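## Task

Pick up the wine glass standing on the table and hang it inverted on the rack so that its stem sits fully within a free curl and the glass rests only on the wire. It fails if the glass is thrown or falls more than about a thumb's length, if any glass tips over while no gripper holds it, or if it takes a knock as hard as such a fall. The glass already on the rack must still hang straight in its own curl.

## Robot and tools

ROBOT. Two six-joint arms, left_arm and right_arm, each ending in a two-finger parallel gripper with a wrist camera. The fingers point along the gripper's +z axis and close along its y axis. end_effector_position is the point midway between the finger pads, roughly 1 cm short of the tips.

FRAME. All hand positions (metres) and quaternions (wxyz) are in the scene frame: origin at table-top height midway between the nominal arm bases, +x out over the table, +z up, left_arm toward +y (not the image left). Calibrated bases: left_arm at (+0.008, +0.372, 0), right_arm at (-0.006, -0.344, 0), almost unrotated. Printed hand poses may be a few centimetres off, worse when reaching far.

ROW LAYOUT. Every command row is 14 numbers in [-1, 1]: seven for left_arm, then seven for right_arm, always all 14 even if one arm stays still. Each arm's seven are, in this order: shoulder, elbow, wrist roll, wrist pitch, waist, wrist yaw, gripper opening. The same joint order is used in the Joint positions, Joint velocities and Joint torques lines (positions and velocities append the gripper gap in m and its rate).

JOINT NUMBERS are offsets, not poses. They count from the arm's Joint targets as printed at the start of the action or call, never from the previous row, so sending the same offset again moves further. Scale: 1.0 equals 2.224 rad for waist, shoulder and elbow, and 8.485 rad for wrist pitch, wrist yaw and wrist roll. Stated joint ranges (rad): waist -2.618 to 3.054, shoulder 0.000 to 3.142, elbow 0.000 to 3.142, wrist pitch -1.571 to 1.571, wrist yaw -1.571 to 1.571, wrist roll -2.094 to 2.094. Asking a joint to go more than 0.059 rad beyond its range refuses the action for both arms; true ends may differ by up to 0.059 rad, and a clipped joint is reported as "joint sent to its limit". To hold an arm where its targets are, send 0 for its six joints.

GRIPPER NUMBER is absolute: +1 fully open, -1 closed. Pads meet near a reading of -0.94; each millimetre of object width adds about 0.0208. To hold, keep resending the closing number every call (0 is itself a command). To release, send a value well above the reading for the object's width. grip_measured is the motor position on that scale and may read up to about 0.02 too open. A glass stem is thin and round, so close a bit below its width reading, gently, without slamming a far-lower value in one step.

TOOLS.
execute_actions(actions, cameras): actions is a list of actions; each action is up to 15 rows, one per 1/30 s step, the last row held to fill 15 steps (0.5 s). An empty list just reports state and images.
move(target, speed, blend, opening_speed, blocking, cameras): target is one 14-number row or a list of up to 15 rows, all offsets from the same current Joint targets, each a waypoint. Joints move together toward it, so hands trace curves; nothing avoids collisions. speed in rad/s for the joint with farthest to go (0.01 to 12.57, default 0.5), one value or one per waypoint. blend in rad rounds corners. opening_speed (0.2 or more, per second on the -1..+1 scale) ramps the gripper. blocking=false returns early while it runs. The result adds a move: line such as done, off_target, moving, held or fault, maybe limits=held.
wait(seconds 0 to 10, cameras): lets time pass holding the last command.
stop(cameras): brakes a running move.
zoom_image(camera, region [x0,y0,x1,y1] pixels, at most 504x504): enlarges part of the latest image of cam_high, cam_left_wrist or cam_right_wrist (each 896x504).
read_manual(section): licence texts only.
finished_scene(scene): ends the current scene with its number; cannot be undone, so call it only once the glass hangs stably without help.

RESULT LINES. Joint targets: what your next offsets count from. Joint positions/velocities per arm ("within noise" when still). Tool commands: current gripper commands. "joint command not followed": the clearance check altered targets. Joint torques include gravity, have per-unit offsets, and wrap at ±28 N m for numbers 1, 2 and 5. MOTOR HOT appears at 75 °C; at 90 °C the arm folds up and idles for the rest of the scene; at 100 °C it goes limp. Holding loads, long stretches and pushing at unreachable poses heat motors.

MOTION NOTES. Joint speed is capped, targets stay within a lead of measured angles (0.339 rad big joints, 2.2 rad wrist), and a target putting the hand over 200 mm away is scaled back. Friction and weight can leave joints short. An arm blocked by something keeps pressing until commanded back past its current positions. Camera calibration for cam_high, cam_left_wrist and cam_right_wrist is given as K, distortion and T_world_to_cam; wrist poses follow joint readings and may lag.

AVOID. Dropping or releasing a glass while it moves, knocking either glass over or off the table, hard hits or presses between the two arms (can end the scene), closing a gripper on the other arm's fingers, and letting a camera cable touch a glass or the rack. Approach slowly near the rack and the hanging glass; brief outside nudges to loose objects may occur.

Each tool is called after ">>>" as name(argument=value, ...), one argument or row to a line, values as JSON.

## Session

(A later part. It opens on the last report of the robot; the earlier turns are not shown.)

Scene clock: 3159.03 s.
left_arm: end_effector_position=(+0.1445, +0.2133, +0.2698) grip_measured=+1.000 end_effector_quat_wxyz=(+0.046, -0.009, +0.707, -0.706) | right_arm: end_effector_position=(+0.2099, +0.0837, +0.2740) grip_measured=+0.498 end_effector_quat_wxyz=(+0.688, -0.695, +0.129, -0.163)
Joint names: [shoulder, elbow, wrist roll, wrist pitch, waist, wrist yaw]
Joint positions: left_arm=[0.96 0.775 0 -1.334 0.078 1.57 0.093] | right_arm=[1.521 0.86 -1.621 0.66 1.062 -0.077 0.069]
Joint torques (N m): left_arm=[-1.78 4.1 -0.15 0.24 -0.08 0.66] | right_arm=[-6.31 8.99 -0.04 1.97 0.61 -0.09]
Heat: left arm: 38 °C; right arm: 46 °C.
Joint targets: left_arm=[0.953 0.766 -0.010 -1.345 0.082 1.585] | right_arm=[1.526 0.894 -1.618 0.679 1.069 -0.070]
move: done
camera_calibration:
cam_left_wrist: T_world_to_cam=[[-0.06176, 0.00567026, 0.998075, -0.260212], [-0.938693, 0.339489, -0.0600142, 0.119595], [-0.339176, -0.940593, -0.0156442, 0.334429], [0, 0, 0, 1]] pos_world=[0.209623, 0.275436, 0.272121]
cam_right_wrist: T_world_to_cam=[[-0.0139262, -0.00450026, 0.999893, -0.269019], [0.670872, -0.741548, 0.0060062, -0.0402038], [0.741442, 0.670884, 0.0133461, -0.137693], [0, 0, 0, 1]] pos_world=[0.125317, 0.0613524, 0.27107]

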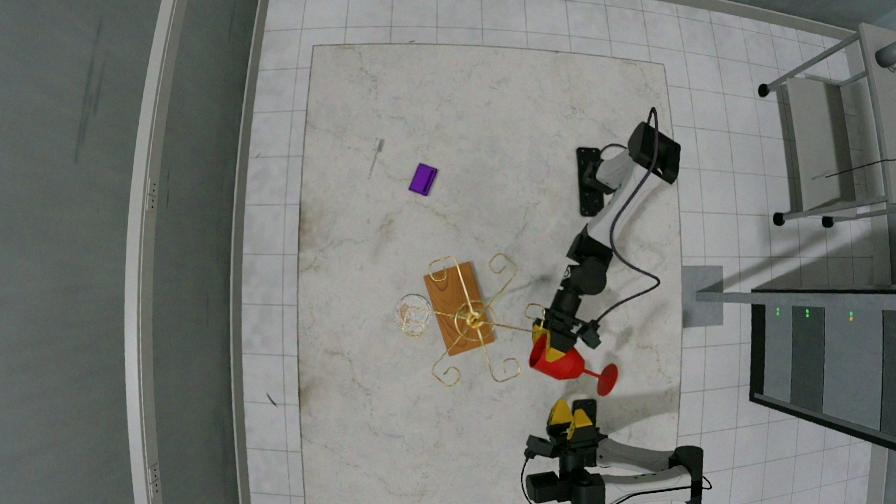

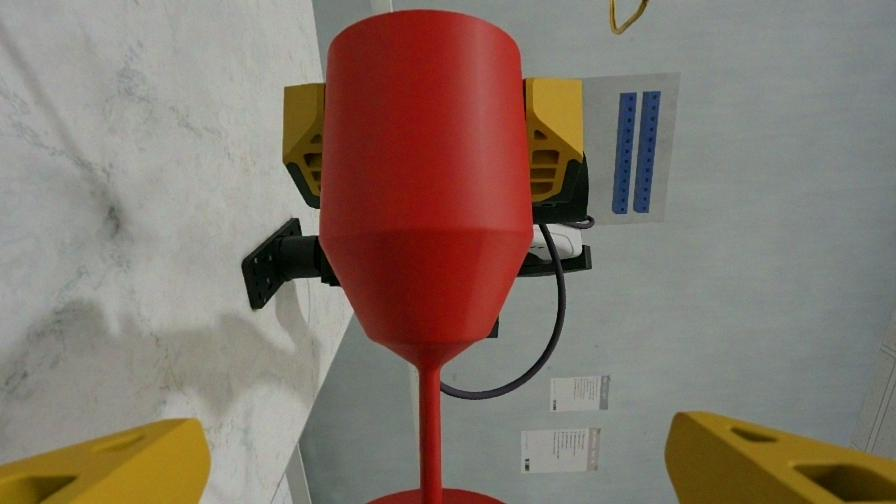

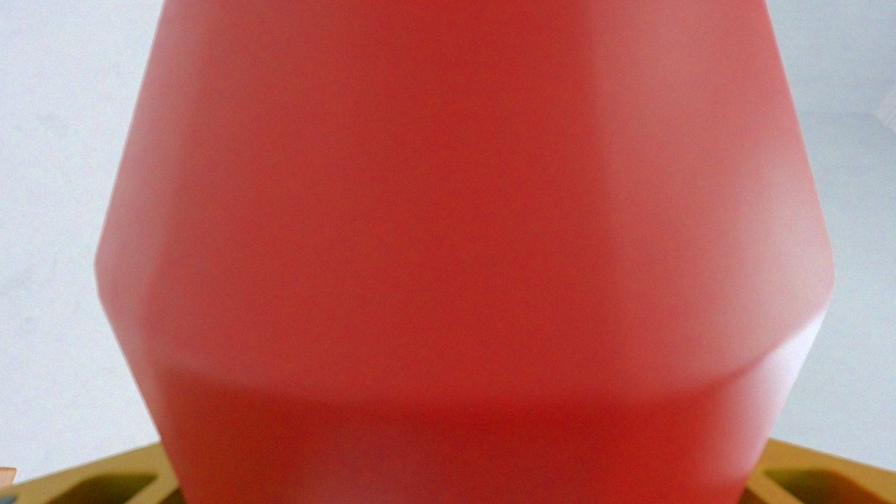

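>>> move(
  target=[
    [0.2770, 0.4411, 0.1554, -0.0167, 0.0261, -0.0099, 1.0, -0.3168, -0.1817, 0, -0.0370, -0.0153, 0, 0.38],
    [0.2770, 0.4411, 0.1554, -0.0167, 0.0261, -0.0099, 1.0, -0.3168, -0.1817, 0.1907, -0.0370, -0.0153, 0, 0.38],
  ],
  speed=[0.5, 0.7],
  blend=[0.05, 0],
  cameras=["all"],
)

Scene clock: 3236.57 s.
left_arm: end_effector_position=(+0.2983, +0.2413, +0.3938) grip_measured=+1.000 end_effector_quat_wxyz=(+0.514, +0.467, +0.558, -0.455) | right_arm: end_effector_position=(+0.1475, -0.0458, +0.2916) grip_measured=+0.498 end_effector_quat_wxyz=(+0.606, -0.379, +0.587, +0.381)
Joint names: [shoulder, elbow, wrist roll, wrist pitch, waist, wrist yaw]
Joint positions: left_arm=[1.561 1.719 1.295 -1.482 0.135 1.512 0.093] | right_arm=[0.832 0.5 -0.009 0.357 1.043 -0.077 0.069]
Joint torques (N m): left_arm=[-5.91 6.67 0.07 0.48 -0.09 0.42] | right_arm=[-2.48 5.85 0 1.88 -0.83 -0.05]
Heat: left arm: 35 °C; right arm: 46 °C.
Joint targets: left_arm=[1.569 1.747 1.309 -1.487 0.140 1.501] | right_arm=[0.821 0.490 0.000 0.365 1.035 -0.070]
move: done
camera_calibration:
cam_left_wrist: T_world_to_cam=[[-0.990132, -0.138682, 0.020165, 0.322114], [-0.081819, 0.455236, -0.886603, 0.303946], [0.113776, -0.879504, -0.462091, 0.440766], [0, 0, 0, 1]] pos_world=[0.293655, 0.293959, 0.466658]
cam_right_wrist: T_world_to_cam=[[0.902158, -0.430475, -0.0283092, -0.142805], [-0.189028, -0.335459, -0.922895, 0.321869], [0.387787, 0.837949, -0.384009, 0.170955], [0, 0, 0, 1]] pos_world=[0.123381, -0.0967517, 0.358657]

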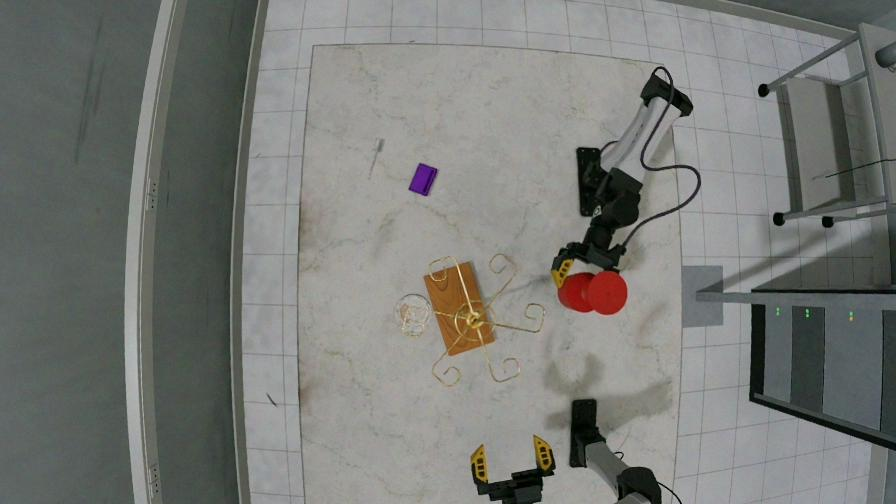

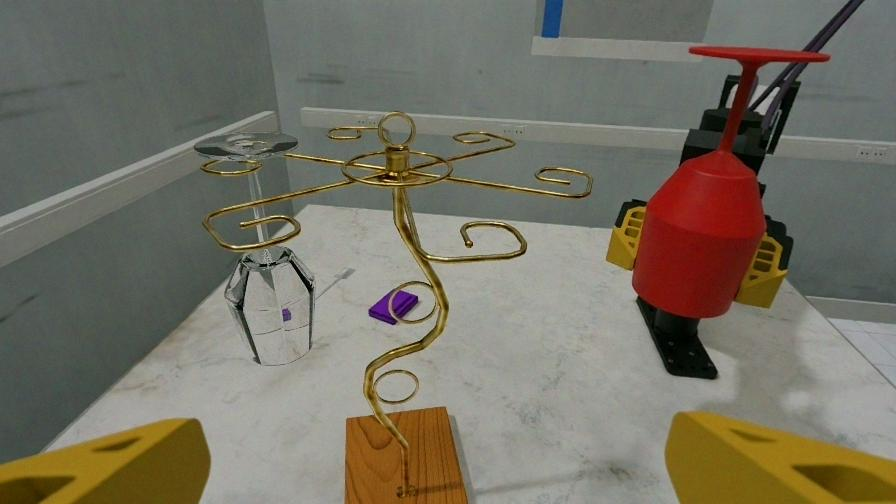

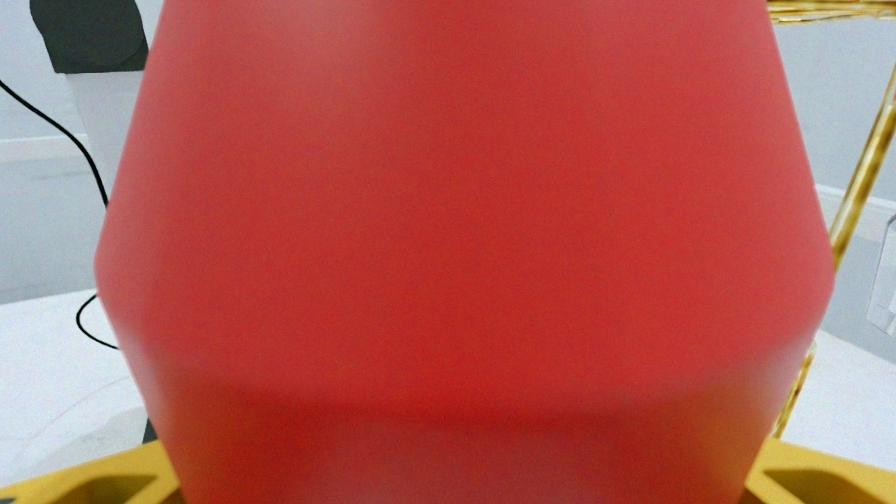

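>>> move(
  target=[
    [0, 0, 0, 0, 0, 0, 1.0, 0.0121, -0.0180, 0, 0.0071, -0.4834, -0.1386, 0.38],
    [0, 0, 0, 0, 0, 0, 1.0, 0.3251, 0.1601, 0, 0.0447, -0.4928, -0.1411, 0.38],
  ],
  speed=[0.5, 0.4],
  blend=[0.05, 0],
  cameras=["all"],
)

>>> zoom_image(
  camera="cam_high",
  region=[400, 170, 560, 330],
)

>>> zoom_image(
  camera="cam_left_wrist",
  region=[300, 80, 600, 290],
)

Scene clock: 3316.83 s.
left_arm: end_effector_position=(+0.2982, +0.2413, +0.3939) grip_measured=+1.000 end_effector_quat_wxyz=(+0.514, +0.467, +0.558, -0.455) | right_arm: end_effector_position=(+0.3613, -0.1984, +0.2558) grip_measured=+0.498 end_effector_quat_wxyz=(+0.576, -0.401, +0.585, +0.407)
Joint names: [shoulder, elbow, wrist roll, wrist pitch, waist, wrist yaw]
Joint positions: left_arm=[1.561 1.719 1.295 -1.482 0.135 1.512 0.093] | right_arm=[1.543 0.81 -0.003 0.716 -0.054 -1.256 0.069]
Joint torques (N m): left_arm=[-5.7 6.8 0.07 0.53 0.02 0.44] | right_arm=[-6.32 8.61 -0.08 1.6 -0.65 -0.32]
Heat: left arm: 37 °C; right arm: 45 °C.
Joint targets: left_arm=[1.569 1.747 1.309 -1.487 0.140 1.501] | right_arm=[1.544 0.846 0.000 0.745 -0.061 -1.267]
move: off_target (right_arm); right_arm: the elbow is farthest, 0.037 rad from its target
camera_calibration:
cam_left_wrist: T_world_to_cam=[[-0.990132, -0.138678, 0.0201514, 0.322119], [-0.0818151, 0.455316, -0.886563, 0.303903], [0.113771, -0.879463, -0.462169, 0.440792], [0, 0, 0, 1]] pos_world=[0.293655, 0.293959, 0.466658]
cam_right_wrist: T_world_to_cam=[[0.932834, -0.356397, -0.0529354, -0.392532], [-0.192157, -0.367817, -0.909828, 0.269356], [0.304789, 0.85889, -0.411596, 0.2434], [0, 0, 0, 1]] pos_world=[0.34374, -0.249877, 0.324471]

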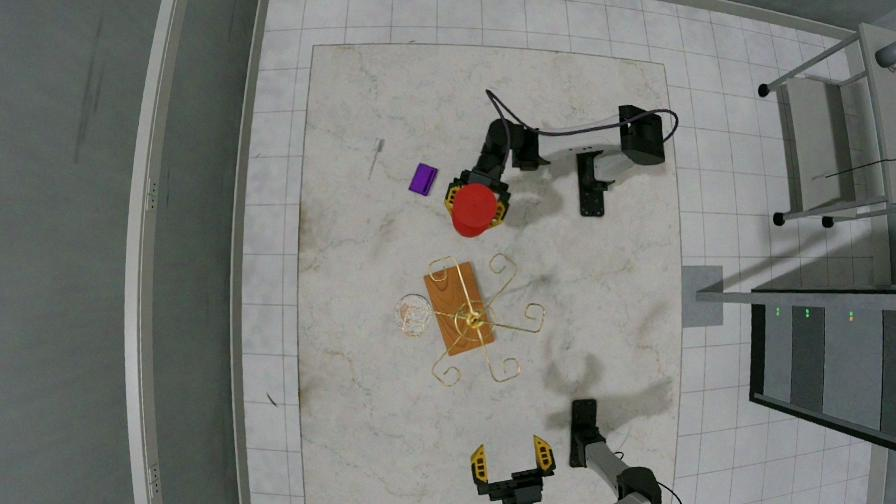

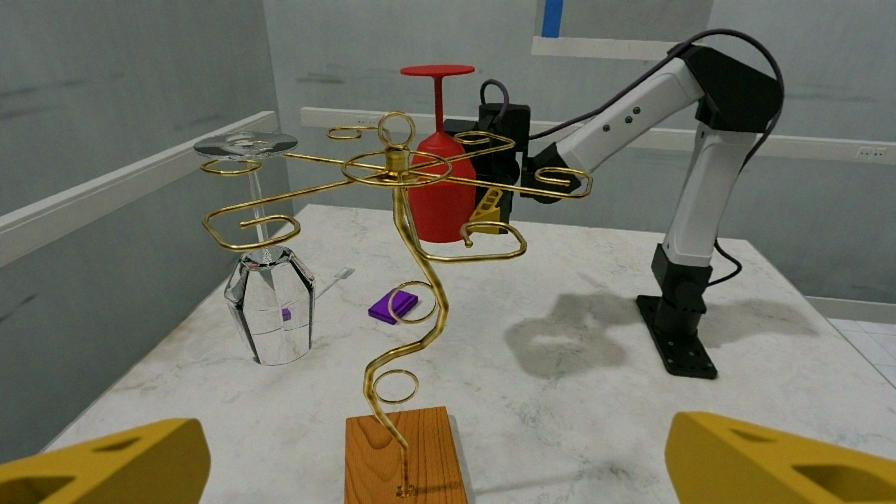

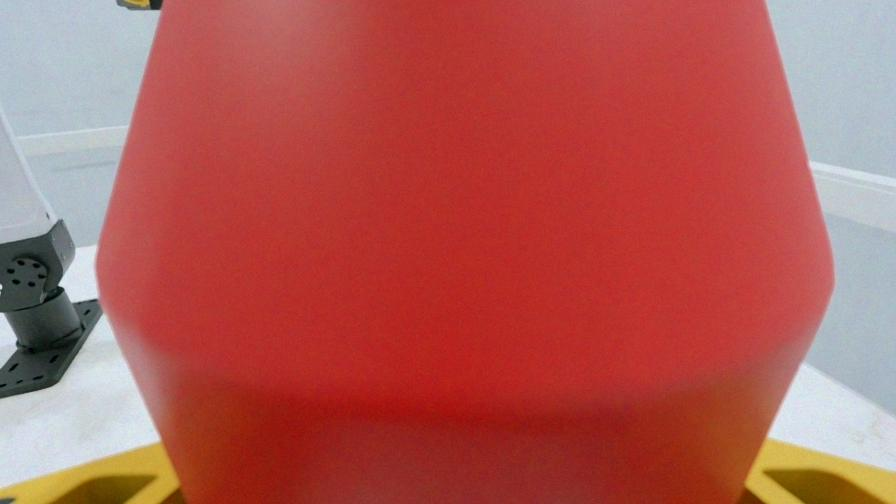

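Scaled by 3.150 from the camera's 896x504 image, which has a finer 1280x720 frame.

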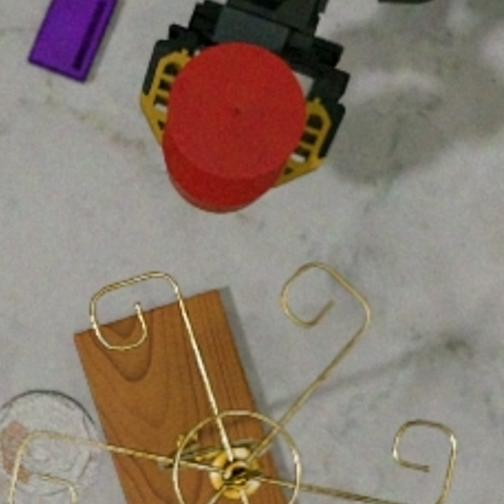

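Scaled by 1.680 from the camera's 896x504 image, which has a finer 1280x720 frame.

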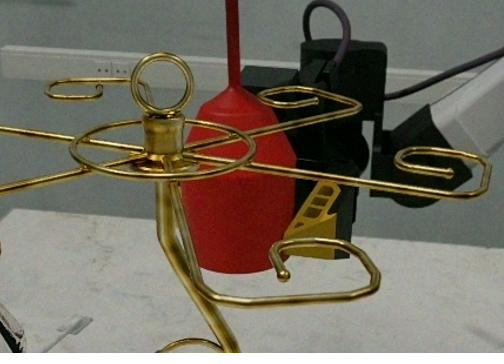

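>>> move(
  target=[0, 0, 0, 0, 0, 0, 1.0, 0.0261, 0.0207, 0, 0.0024, 0.1596, 0.0411, 0.38],
  speed=0.15,
  cameras=["all"],
)

>>> zoom_image(
  camera="cam_high",
  region=[420, 200, 560, 340],
)

>>> zoom_image(
  camera="cam_left_wrist",
  region=[320, 40, 560, 260],
)

Scene clock: 3424.77 s.
left_arm: end_effector_position=(+0.2982, +0.2413, +0.3939) grip_measured=+1.000 end_effector_quat_wxyz=(+0.514, +0.467, +0.558, -0.455) | right_arm: end_effector_position=(+0.3569, -0.0884, +0.2547) grip_measured=+0.498 end_effector_quat_wxyz=(+0.574, -0.410, +0.578, +0.410)
Joint names: [shoulder, elbow, wrist roll, wrist pitch, waist, wrist yaw]
Joint positions: left_arm=[1.561 1.719 1.295 -1.482 0.135 1.512 0.093] | right_arm=[1.598 0.856 -0.003 0.734 0.29 -0.932 0.069]
Joint torques (N m): left_arm=[-5.9 6.68 0.11 0.54 -0.02 0.38] | right_arm=[-6.74 8.98 -0.04 1.83 0.35 -0.05]
Heat: left arm: 38 °C; right arm: 47 °C.
Joint targets: left_arm=[1.569 1.747 1.309 -1.487 0.140 1.501] | right_arm=[1.602 0.892 0.000 0.765 0.294 -0.919]
move: off_target (right_arm); right_arm: the elbow is farthest, 0.036 rad from its target
camera_calibration:
cam_left_wrist: T_world_to_cam=[[-0.990132, -0.138678, 0.0201514, 0.322119], [-0.0818151, 0.455316, -0.886563, 0.303903], [0.113771, -0.879463, -0.462169, 0.440792], [0, 0, 0, 1]] pos_world=[0.293655, 0.293959, 0.466658]
cam_right_wrist: T_world_to_cam=[[0.940443, -0.337212, -0.043063, -0.352832], [-0.175897, -0.374284, -0.910479, 0.30181], [0.290906, 0.863829, -0.411307, 0.155057], [0, 0, 0, 1]] pos_world=[0.339799, -0.139959, 0.323373]

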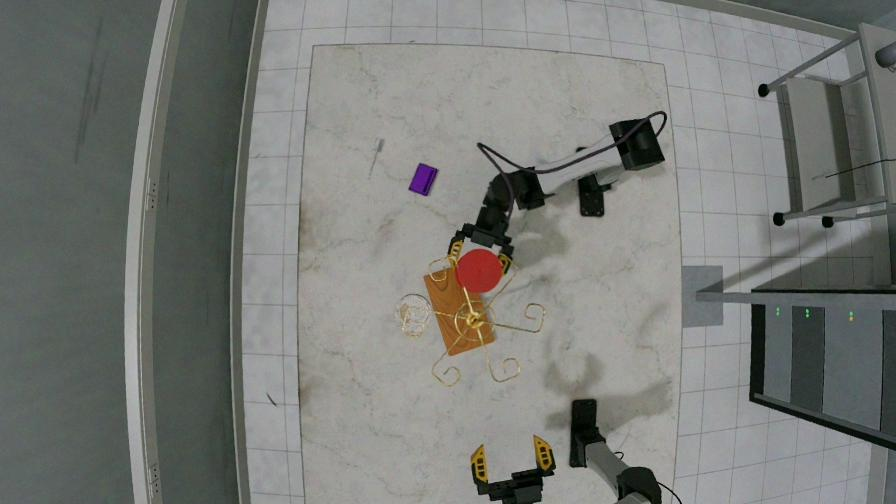

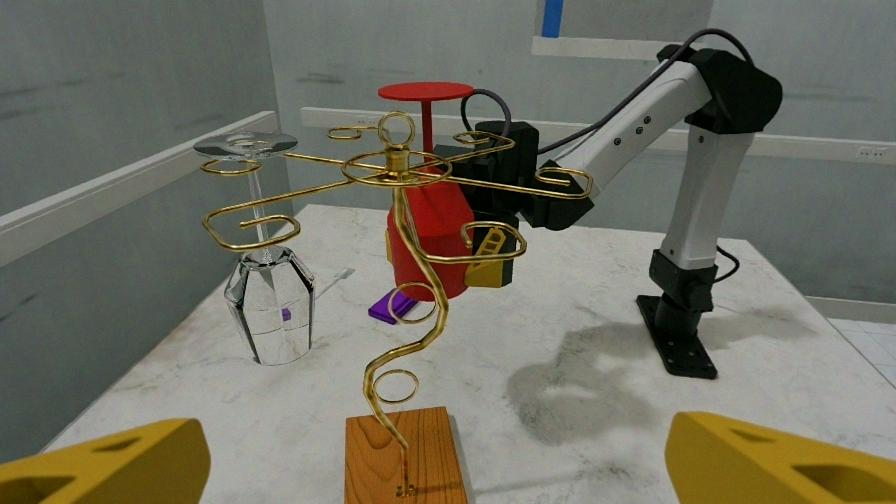

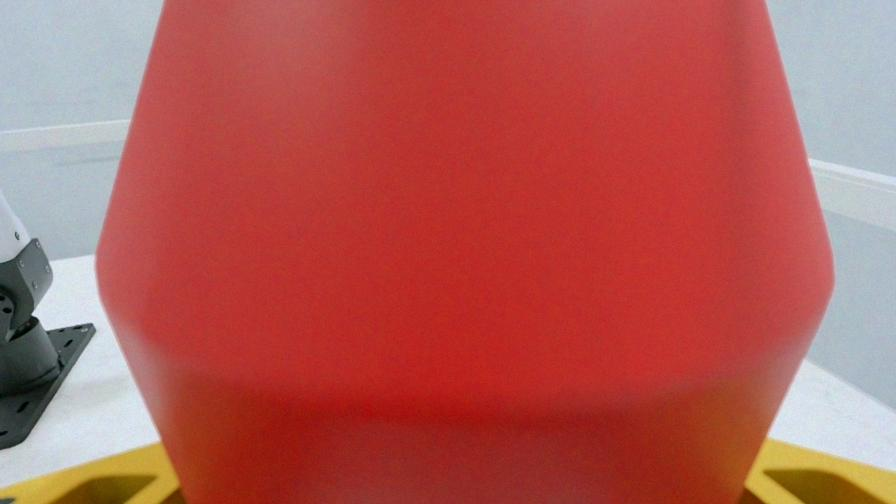

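Scaled by 3.600 from the camera's 896x504 image, which has a finer 1280x720 frame.

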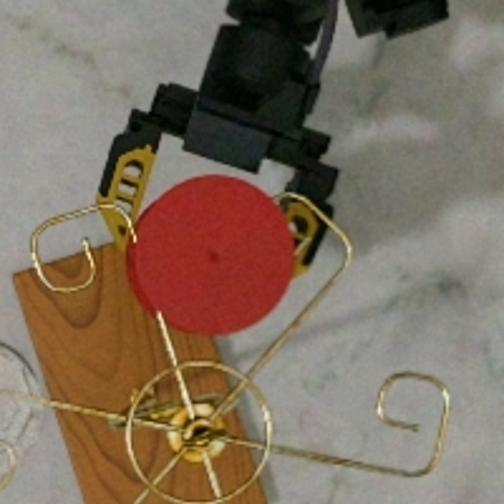

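Scaled by 2.100 from the camera's 896x504 image, which has a finer 1280x720 frame.

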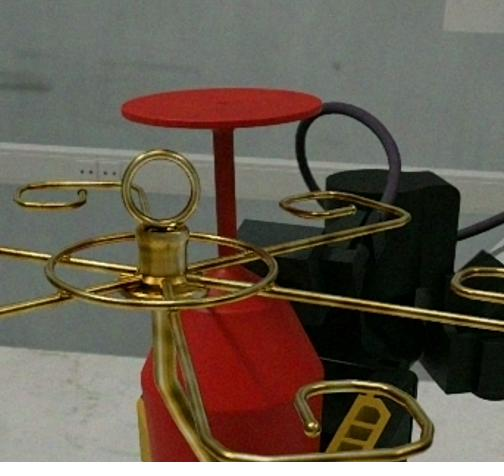

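>>> move(
  target=[0, 0, 0, 0, 0, 0, 1.0, -0.0535, -0.0661, 0, -0.0004, 0.0495, 0.0128, 0.38],
  speed=0.1,
  cameras=["all"],
)

>>> zoom_image(
  camera="cam_high",
  region=[440, 210, 560, 330],
)

>>> zoom_image(
  camera="cam_left_wrist",
  region=[340, 50, 580, 270],
)

Scene clock: 3508.00 s.
left_arm: end_effector_position=(+0.2982, +0.2413, +0.3938) grip_measured=+1.000 end_effector_quat_wxyz=(+0.514, +0.467, +0.558, -0.455) | right_arm: end_effector_position=(+0.3218, -0.0657, +0.2491) grip_measured=+0.498 end_effector_quat_wxyz=(+0.570, -0.409, +0.582, +0.411)
Joint names: [shoulder, elbow, wrist roll, wrist pitch, waist, wrist yaw]
Joint positions: left_arm=[1.561 1.719 1.295 -1.482 0.135 1.511 0.093] | right_arm=[1.509 0.755 -0.003 0.734 0.398 -0.824 0.069]
Joint torques (N m): left_arm=[-5.87 6.61 0.08 0.52 0.14 0.41] | right_arm=[-8.85 5.08 -0.06 1.83 0.43 -0.08]
Heat: left arm: 38 °C; right arm: 47 °C.
Joint targets: left_arm=[1.569 1.747 1.309 -1.487 0.140 1.501] | right_arm=[1.484 0.745 0.000 0.761 0.404 -0.810]
move: done
camera_calibration:
cam_left_wrist: T_world_to_cam=[[-0.990121, -0.138776, 0.0200544, 0.32219], [-0.0818149, 0.455628, -0.886402, 0.303736], [0.113874, -0.879286, -0.462481, 0.440856], [0, 0, 0, 1]] pos_world=[0.293655, 0.29396, 0.466658]
cam_right_wrist: T_world_to_cam=[[0.939957, -0.337453, -0.0510525, -0.310273], [-0.18541, -0.379307, -0.906504, 0.30075], [0.286537, 0.86154, -0.419099, 0.146644], [0, 0, 0, 1]] pos_world=[0.305387, -0.116966, 0.318249]

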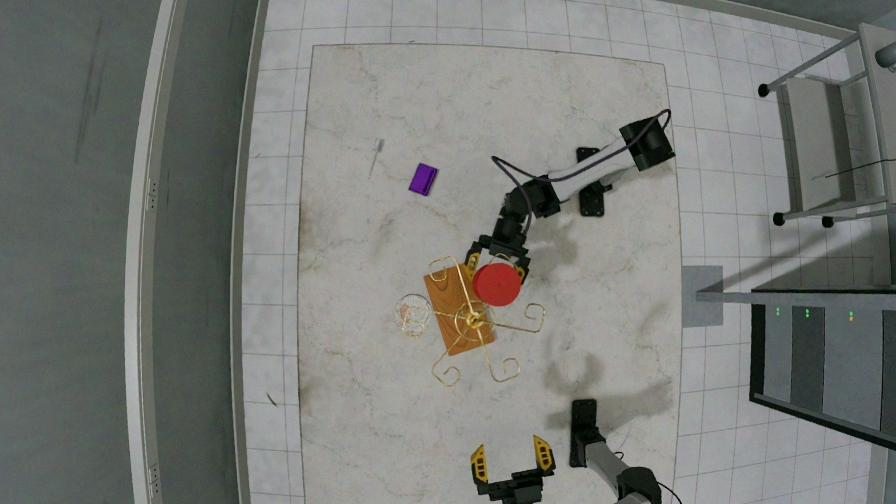

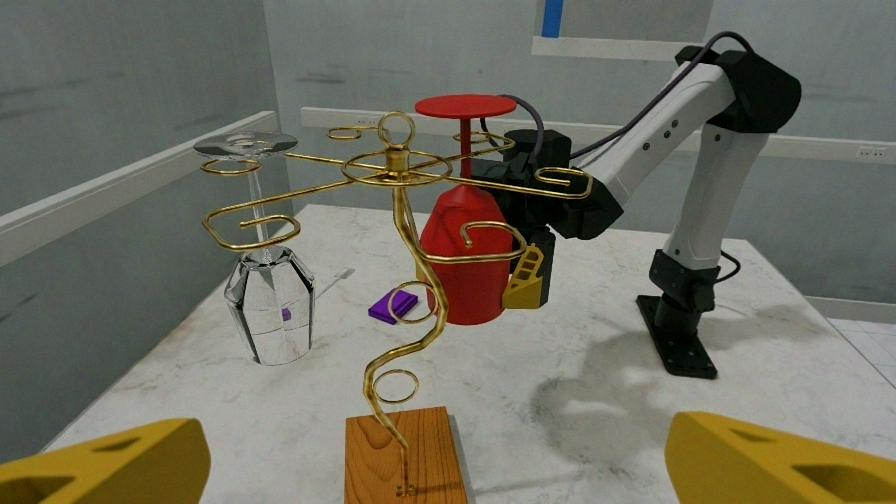

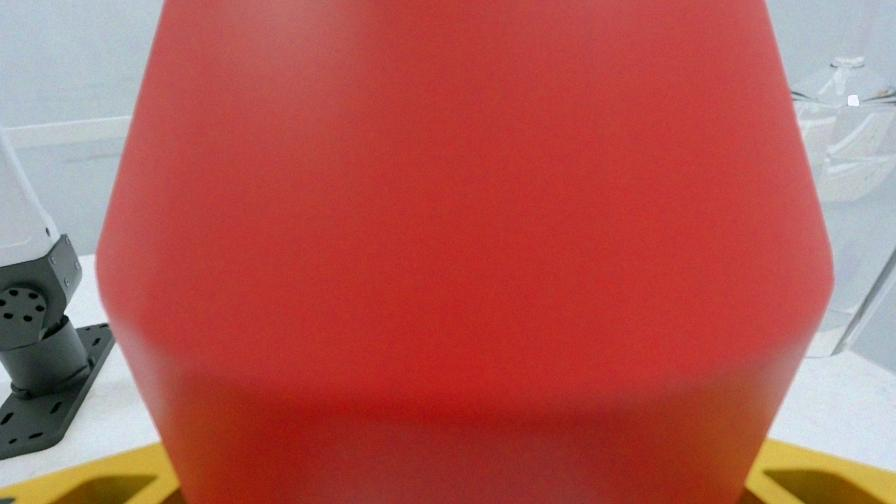

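Scaled by 4.200 from the camera's 896x504 image, which has a finer 1280x720 frame.

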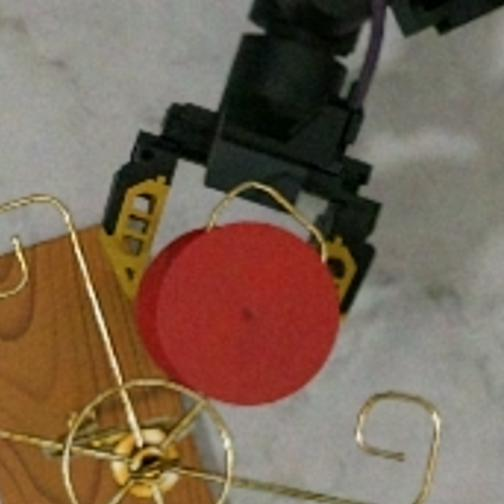

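Scaled by 2.100 from the camera's 896x504 image, which has a finer 1280x720 frame.

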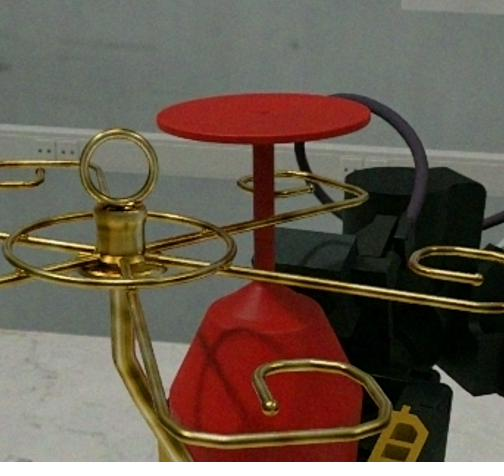

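>>> move(
  target=[0, 0, 0, 0, 0, 0, 1.0, -0.0562, -0.0400, 0, -0.0033, -0.0279, -0.0088, 0.38],
  speed=0.08,
  cameras=["all"],
)

>>> zoom_image(
  camera="cam_high",
  region=[440, 210, 560, 330],
)

>>> zoom_image(
  camera="cam_left_wrist",
  region=[400, 70, 580, 230],
)

Scene clock: 3552.83 s.
left_arm: end_effector_position=(+0.2982, +0.2413, +0.3938) grip_measured=+1.000 end_effector_quat_wxyz=(+0.514, +0.467, +0.558, -0.455) | right_arm: end_effector_position=(+0.3003, -0.0895, +0.2611) grip_measured=+0.498 end_effector_quat_wxyz=(+0.583, -0.413, +0.569, +0.408)
Joint names: [shoulder, elbow, wrist roll, wrist pitch, waist, wrist yaw]
Joint positions: left_arm=[1.561 1.719 1.295 -1.482 0.135 1.511 0.093] | right_arm=[1.381 0.667 -0.003 0.733 0.349 -0.873 0.069]
Joint torques (N m): left_arm=[-5.83 6.63 0.05 0.44 0.08 0.4] | right_arm=[-7.45 5.2 -0.05 1.54 -0.73 -0.27]
Heat: left arm: 38 °C; right arm: 44 °C.
Joint targets: left_arm=[1.569 1.747 1.309 -1.487 0.140 1.501] | right_arm=[1.359 0.656 0.000 0.734 0.342 -0.884]
move: done
camera_calibration:
cam_left_wrist: T_world_to_cam=[[-0.990121, -0.138776, 0.0200544, 0.32219], [-0.0818149, 0.455628, -0.886402, 0.303736], [0.113874, -0.879286, -0.462481, 0.440856], [0, 0, 0, 1]] pos_world=[0.293655, 0.29396, 0.466658]
cam_right_wrist: T_world_to_cam=[[0.941385, -0.336602, -0.0221993, -0.30531], [-0.152472, -0.365874, -0.91809, 0.292973], [0.300909, 0.867661, -0.395751, 0.168351], [0, 0, 0, 1]] pos_world=[0.281426, -0.141649, 0.328823]

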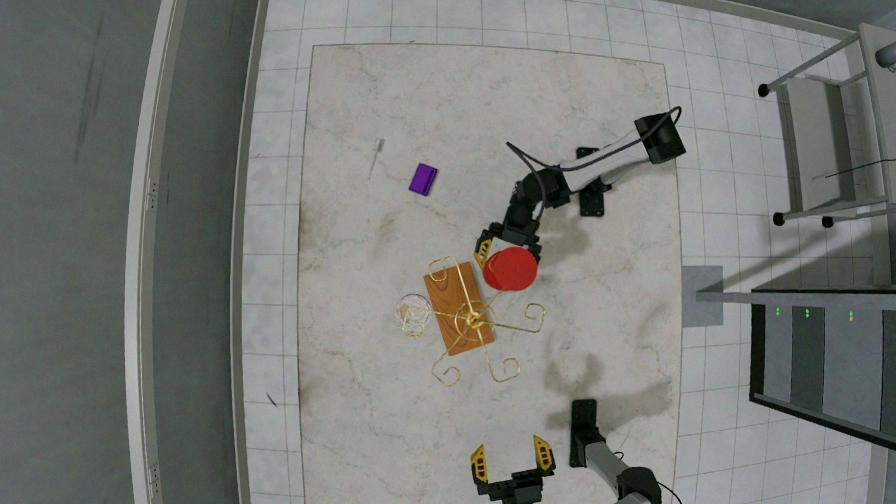

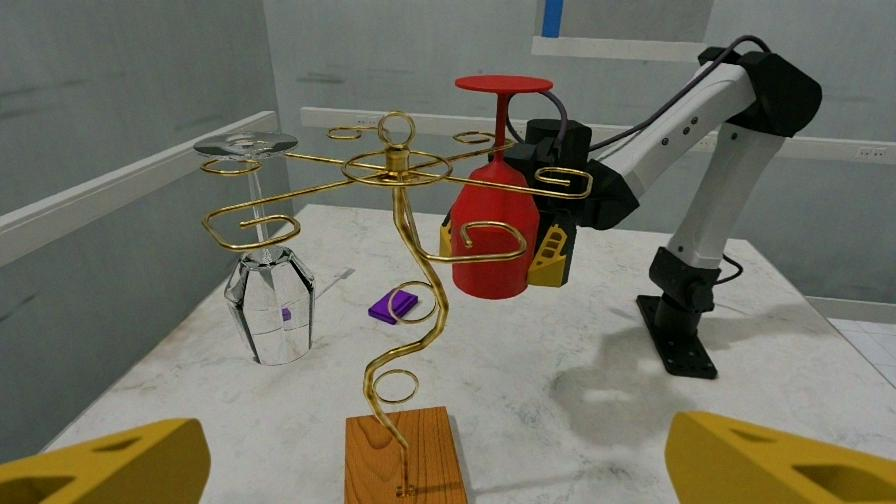

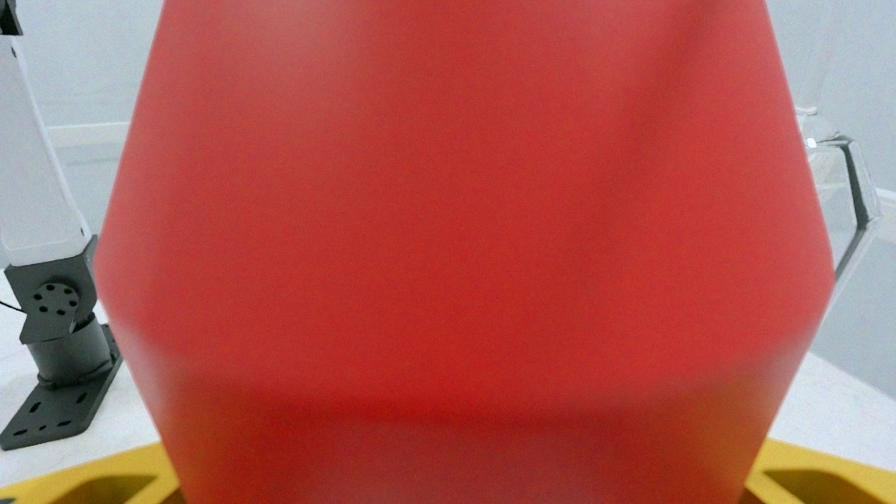

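Scaled by 4.200 from the camera's 896x504 image, which has a finer 1280x720 frame.

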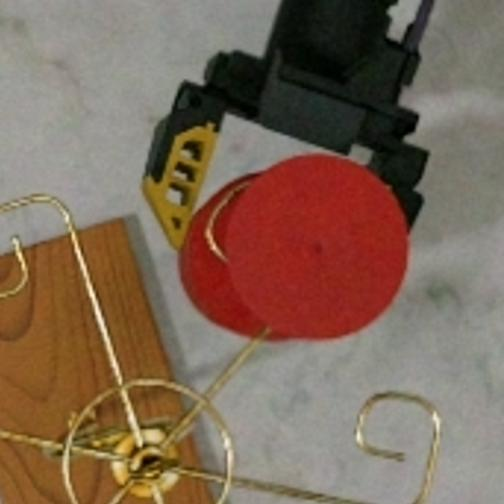

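Scaled by 2.800 from the camera's 896x504 image, which has a finer 1280x720 frame.

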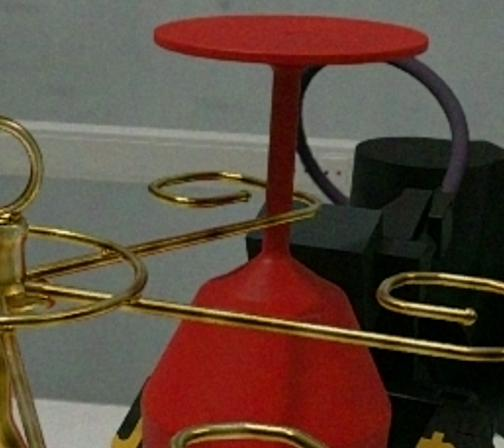

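>>> move(
  target=[0, 0, 0, 0, 0, 0, 1.0, 0.0445, -0.0279, 0, 0.0172, -0.0045, -0.0012, 0.38],
  speed=0.07,
  cameras=["all"],
)

>>> zoom_image(
  camera="cam_high",
  region=[440, 210, 560, 330],
)

>>> zoom_image(
  camera="cam_left_wrist",
  region=[400, 70, 580, 230],
)

Scene clock: 3631.60 s.
left_arm: end_effector_position=(+0.2982, +0.2413, +0.3938) grip_measured=+1.000 end_effector_quat_wxyz=(+0.514, +0.467, +0.558, -0.455) | right_arm: end_effector_position=(+0.3023, -0.0913, +0.2305) grip_measured=+0.498 end_effector_quat_wxyz=(+0.575, -0.411, +0.576, +0.410)
Joint names: [shoulder, elbow, wrist roll, wrist pitch, waist, wrist yaw]
Joint positions: left_arm=[1.561 1.719 1.295 -1.482 0.135 1.511 0.093] | right_arm=[1.454 0.603 -0.003 0.847 0.34 -0.884 0.069]
Joint torques (N m): left_arm=[-5.55 6.86 0.1 0.52 0.03 0.42] | right_arm=[-5.22 4.93 -0.05 1.85 -0.75 -0.29]
Heat: left arm: 39 °C; right arm: 43 °C.
Joint targets: left_arm=[1.569 1.747 1.309 -1.487 0.140 1.501] | right_arm=[1.457 0.594 0.000 0.880 0.332 -0.895]
move: done
camera_calibration:
cam_left_wrist: T_world_to_cam=[[-0.990121, -0.138776, 0.0200544, 0.32219], [-0.0818149, 0.455628, -0.886402, 0.303736], [0.113874, -0.879286, -0.462481, 0.440856], [0, 0, 0, 1]] pos_world=[0.293655, 0.29396, 0.466658]
cam_right_wrist: T_world_to_cam=[[0.941153, -0.33573, -0.0389533, -0.304513], [-0.17089, -0.373258, -0.911853, 0.268008], [0.291597, 0.864849, -0.408665, 0.162871], [0, 0, 0, 1]] pos_world=[0.2849, -0.143056, 0.299082]

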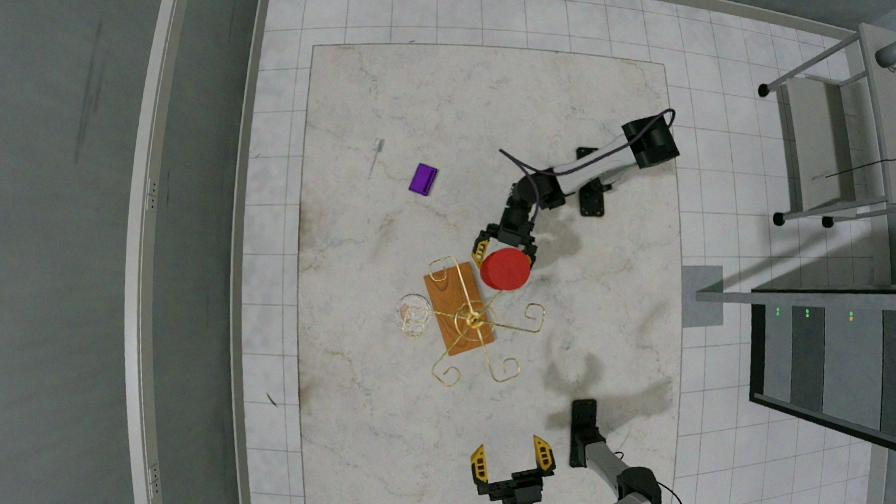

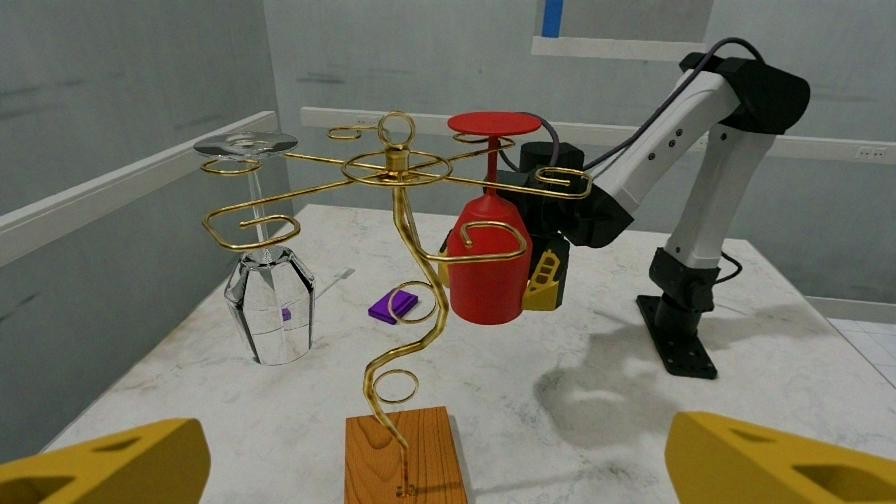

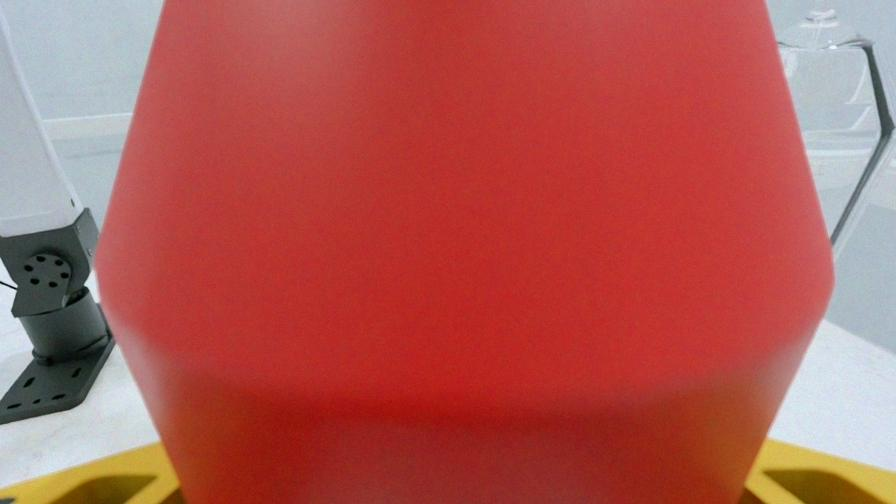

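Scaled by 4.200 from the camera's 896x504 image, which has a finer 1280x720 frame.

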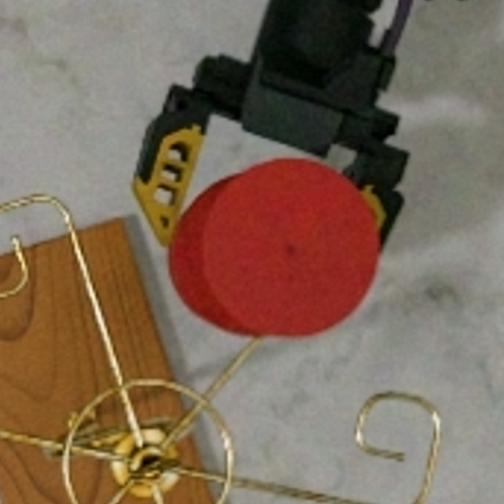

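Scaled by 2.800 from the camera's 896x504 image, which has a finer 1280x720 frame.

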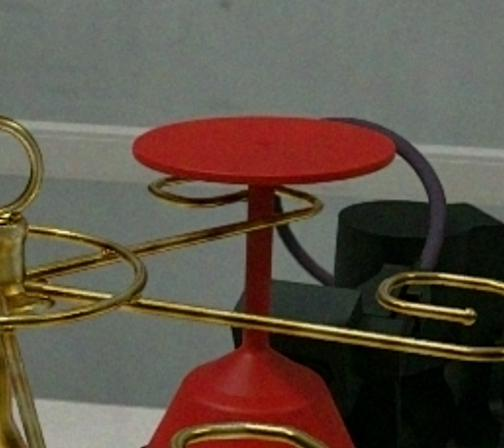

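>>> move(
  target=[0, 0, 0, 0, 0, 0, 1.0, 0.0065, -0.0108, 0, 0.0048, 0.0112, 0.0044, 0.38],
  speed=0.04,
  cameras=["all"],
)

>>> zoom_image(
  camera="cam_high",
  region=[460, 220, 540, 300],
)

>>> zoom_image(
  camera="cam_left_wrist",
  region=[410, 90, 560, 220],
)

Scene clock: 3700.47 s.
left_arm: end_effector_position=(+0.2982, +0.2413, +0.3938) grip_measured=+1.000 end_effector_quat_wxyz=(+0.514, +0.467, +0.558, -0.455) | right_arm: end_effector_position=(+0.2999, -0.0895, +0.2238) grip_measured=+0.498 end_effector_quat_wxyz=(+0.577, -0.411, +0.576, +0.409)
Joint names: [shoulder, elbow, wrist roll, wrist pitch, waist, wrist yaw]
Joint positions: left_arm=[1.561 1.719 1.295 -1.482 0.135 1.511 0.093] | right_arm=[1.468 0.58 -0.003 0.888 0.35 -0.871 0.069]
Joint torques (N m): left_arm=[-5.75 6.57 0.09 0.59 0.01 0.41] | right_arm=[-5.24 4.88 -0.05 1.85 0.53 -0.05]
Heat: left arm: 39 °C; right arm: 44 °C.
Joint targets: left_arm=[1.569 1.747 1.309 -1.487 0.140 1.501] | right_arm=[1.472 0.570 0.000 0.920 0.357 -0.857]
move: done
camera_calibration:
cam_left_wrist: T_world_to_cam=[[-0.990121, -0.138776, 0.0200544, 0.32219], [-0.0818149, 0.455628, -0.886402, 0.303736], [0.113874, -0.879286, -0.462481, 0.440856], [0, 0, 0, 1]] pos_world=[0.293655, 0.29396, 0.466658]
cam_right_wrist: T_world_to_cam=[[0.940475, -0.337884, -0.0366277, -0.302437], [-0.169161, -0.371906, -0.912727, 0.261892], [0.294773, 0.864593, -0.406925, 0.157841], [0, 0, 0, 1]] pos_world=[0.282209, -0.141257, 0.292187]

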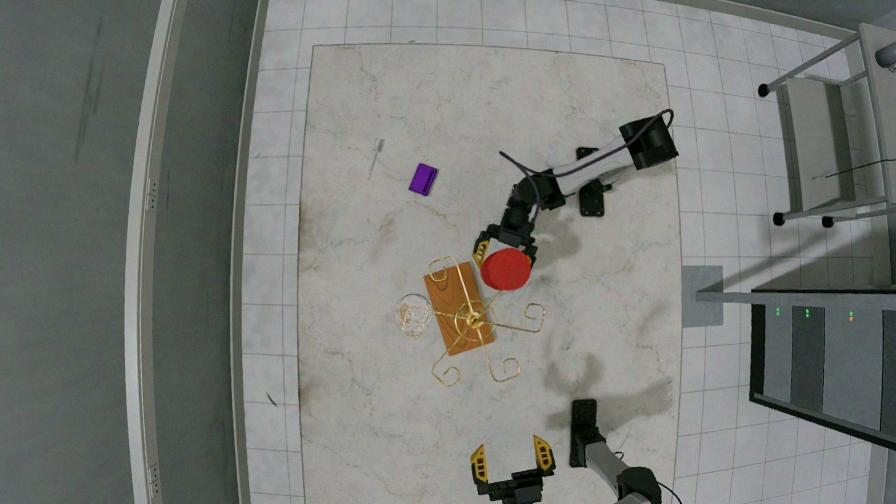

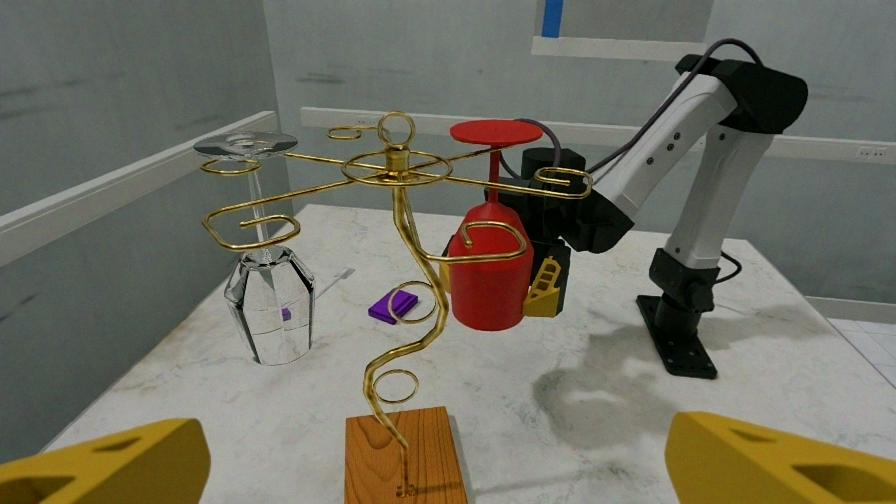

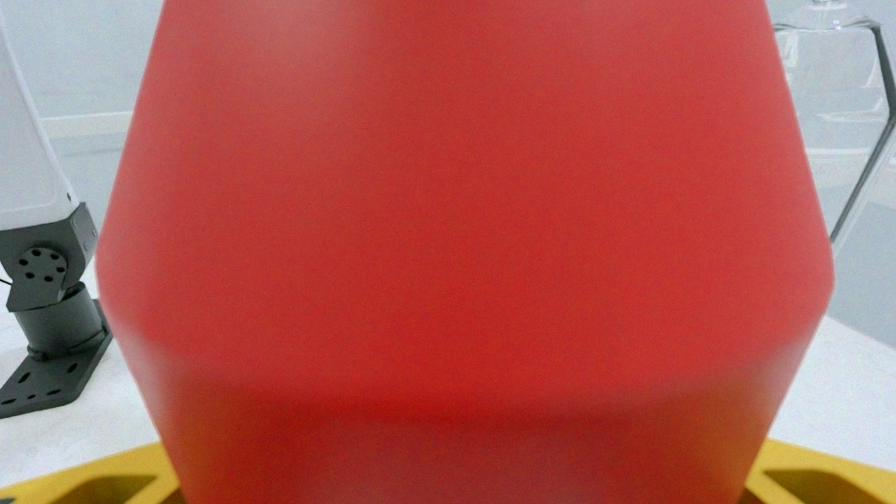

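Scaled by 6.300 from the camera's 896x504 image, which has a finer 1280x720 frame.

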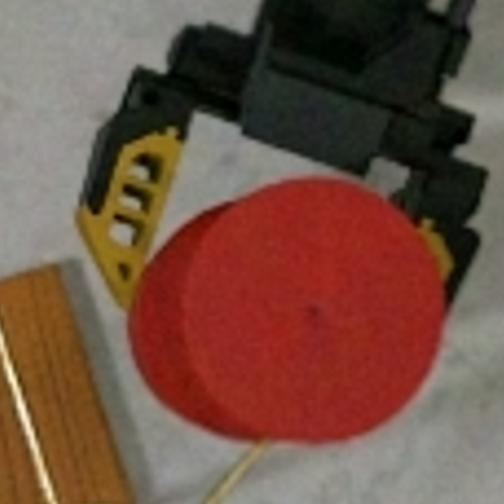

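Scaled by 3.360 from the camera's 896x504 image, which has a finer 1280x720 frame.

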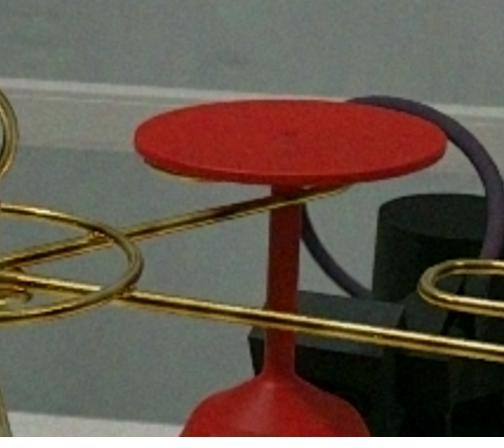

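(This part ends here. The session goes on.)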